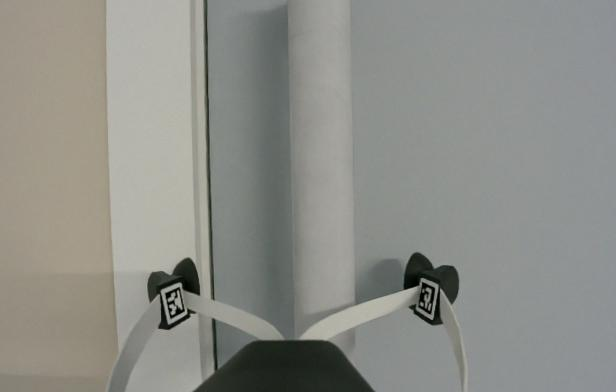

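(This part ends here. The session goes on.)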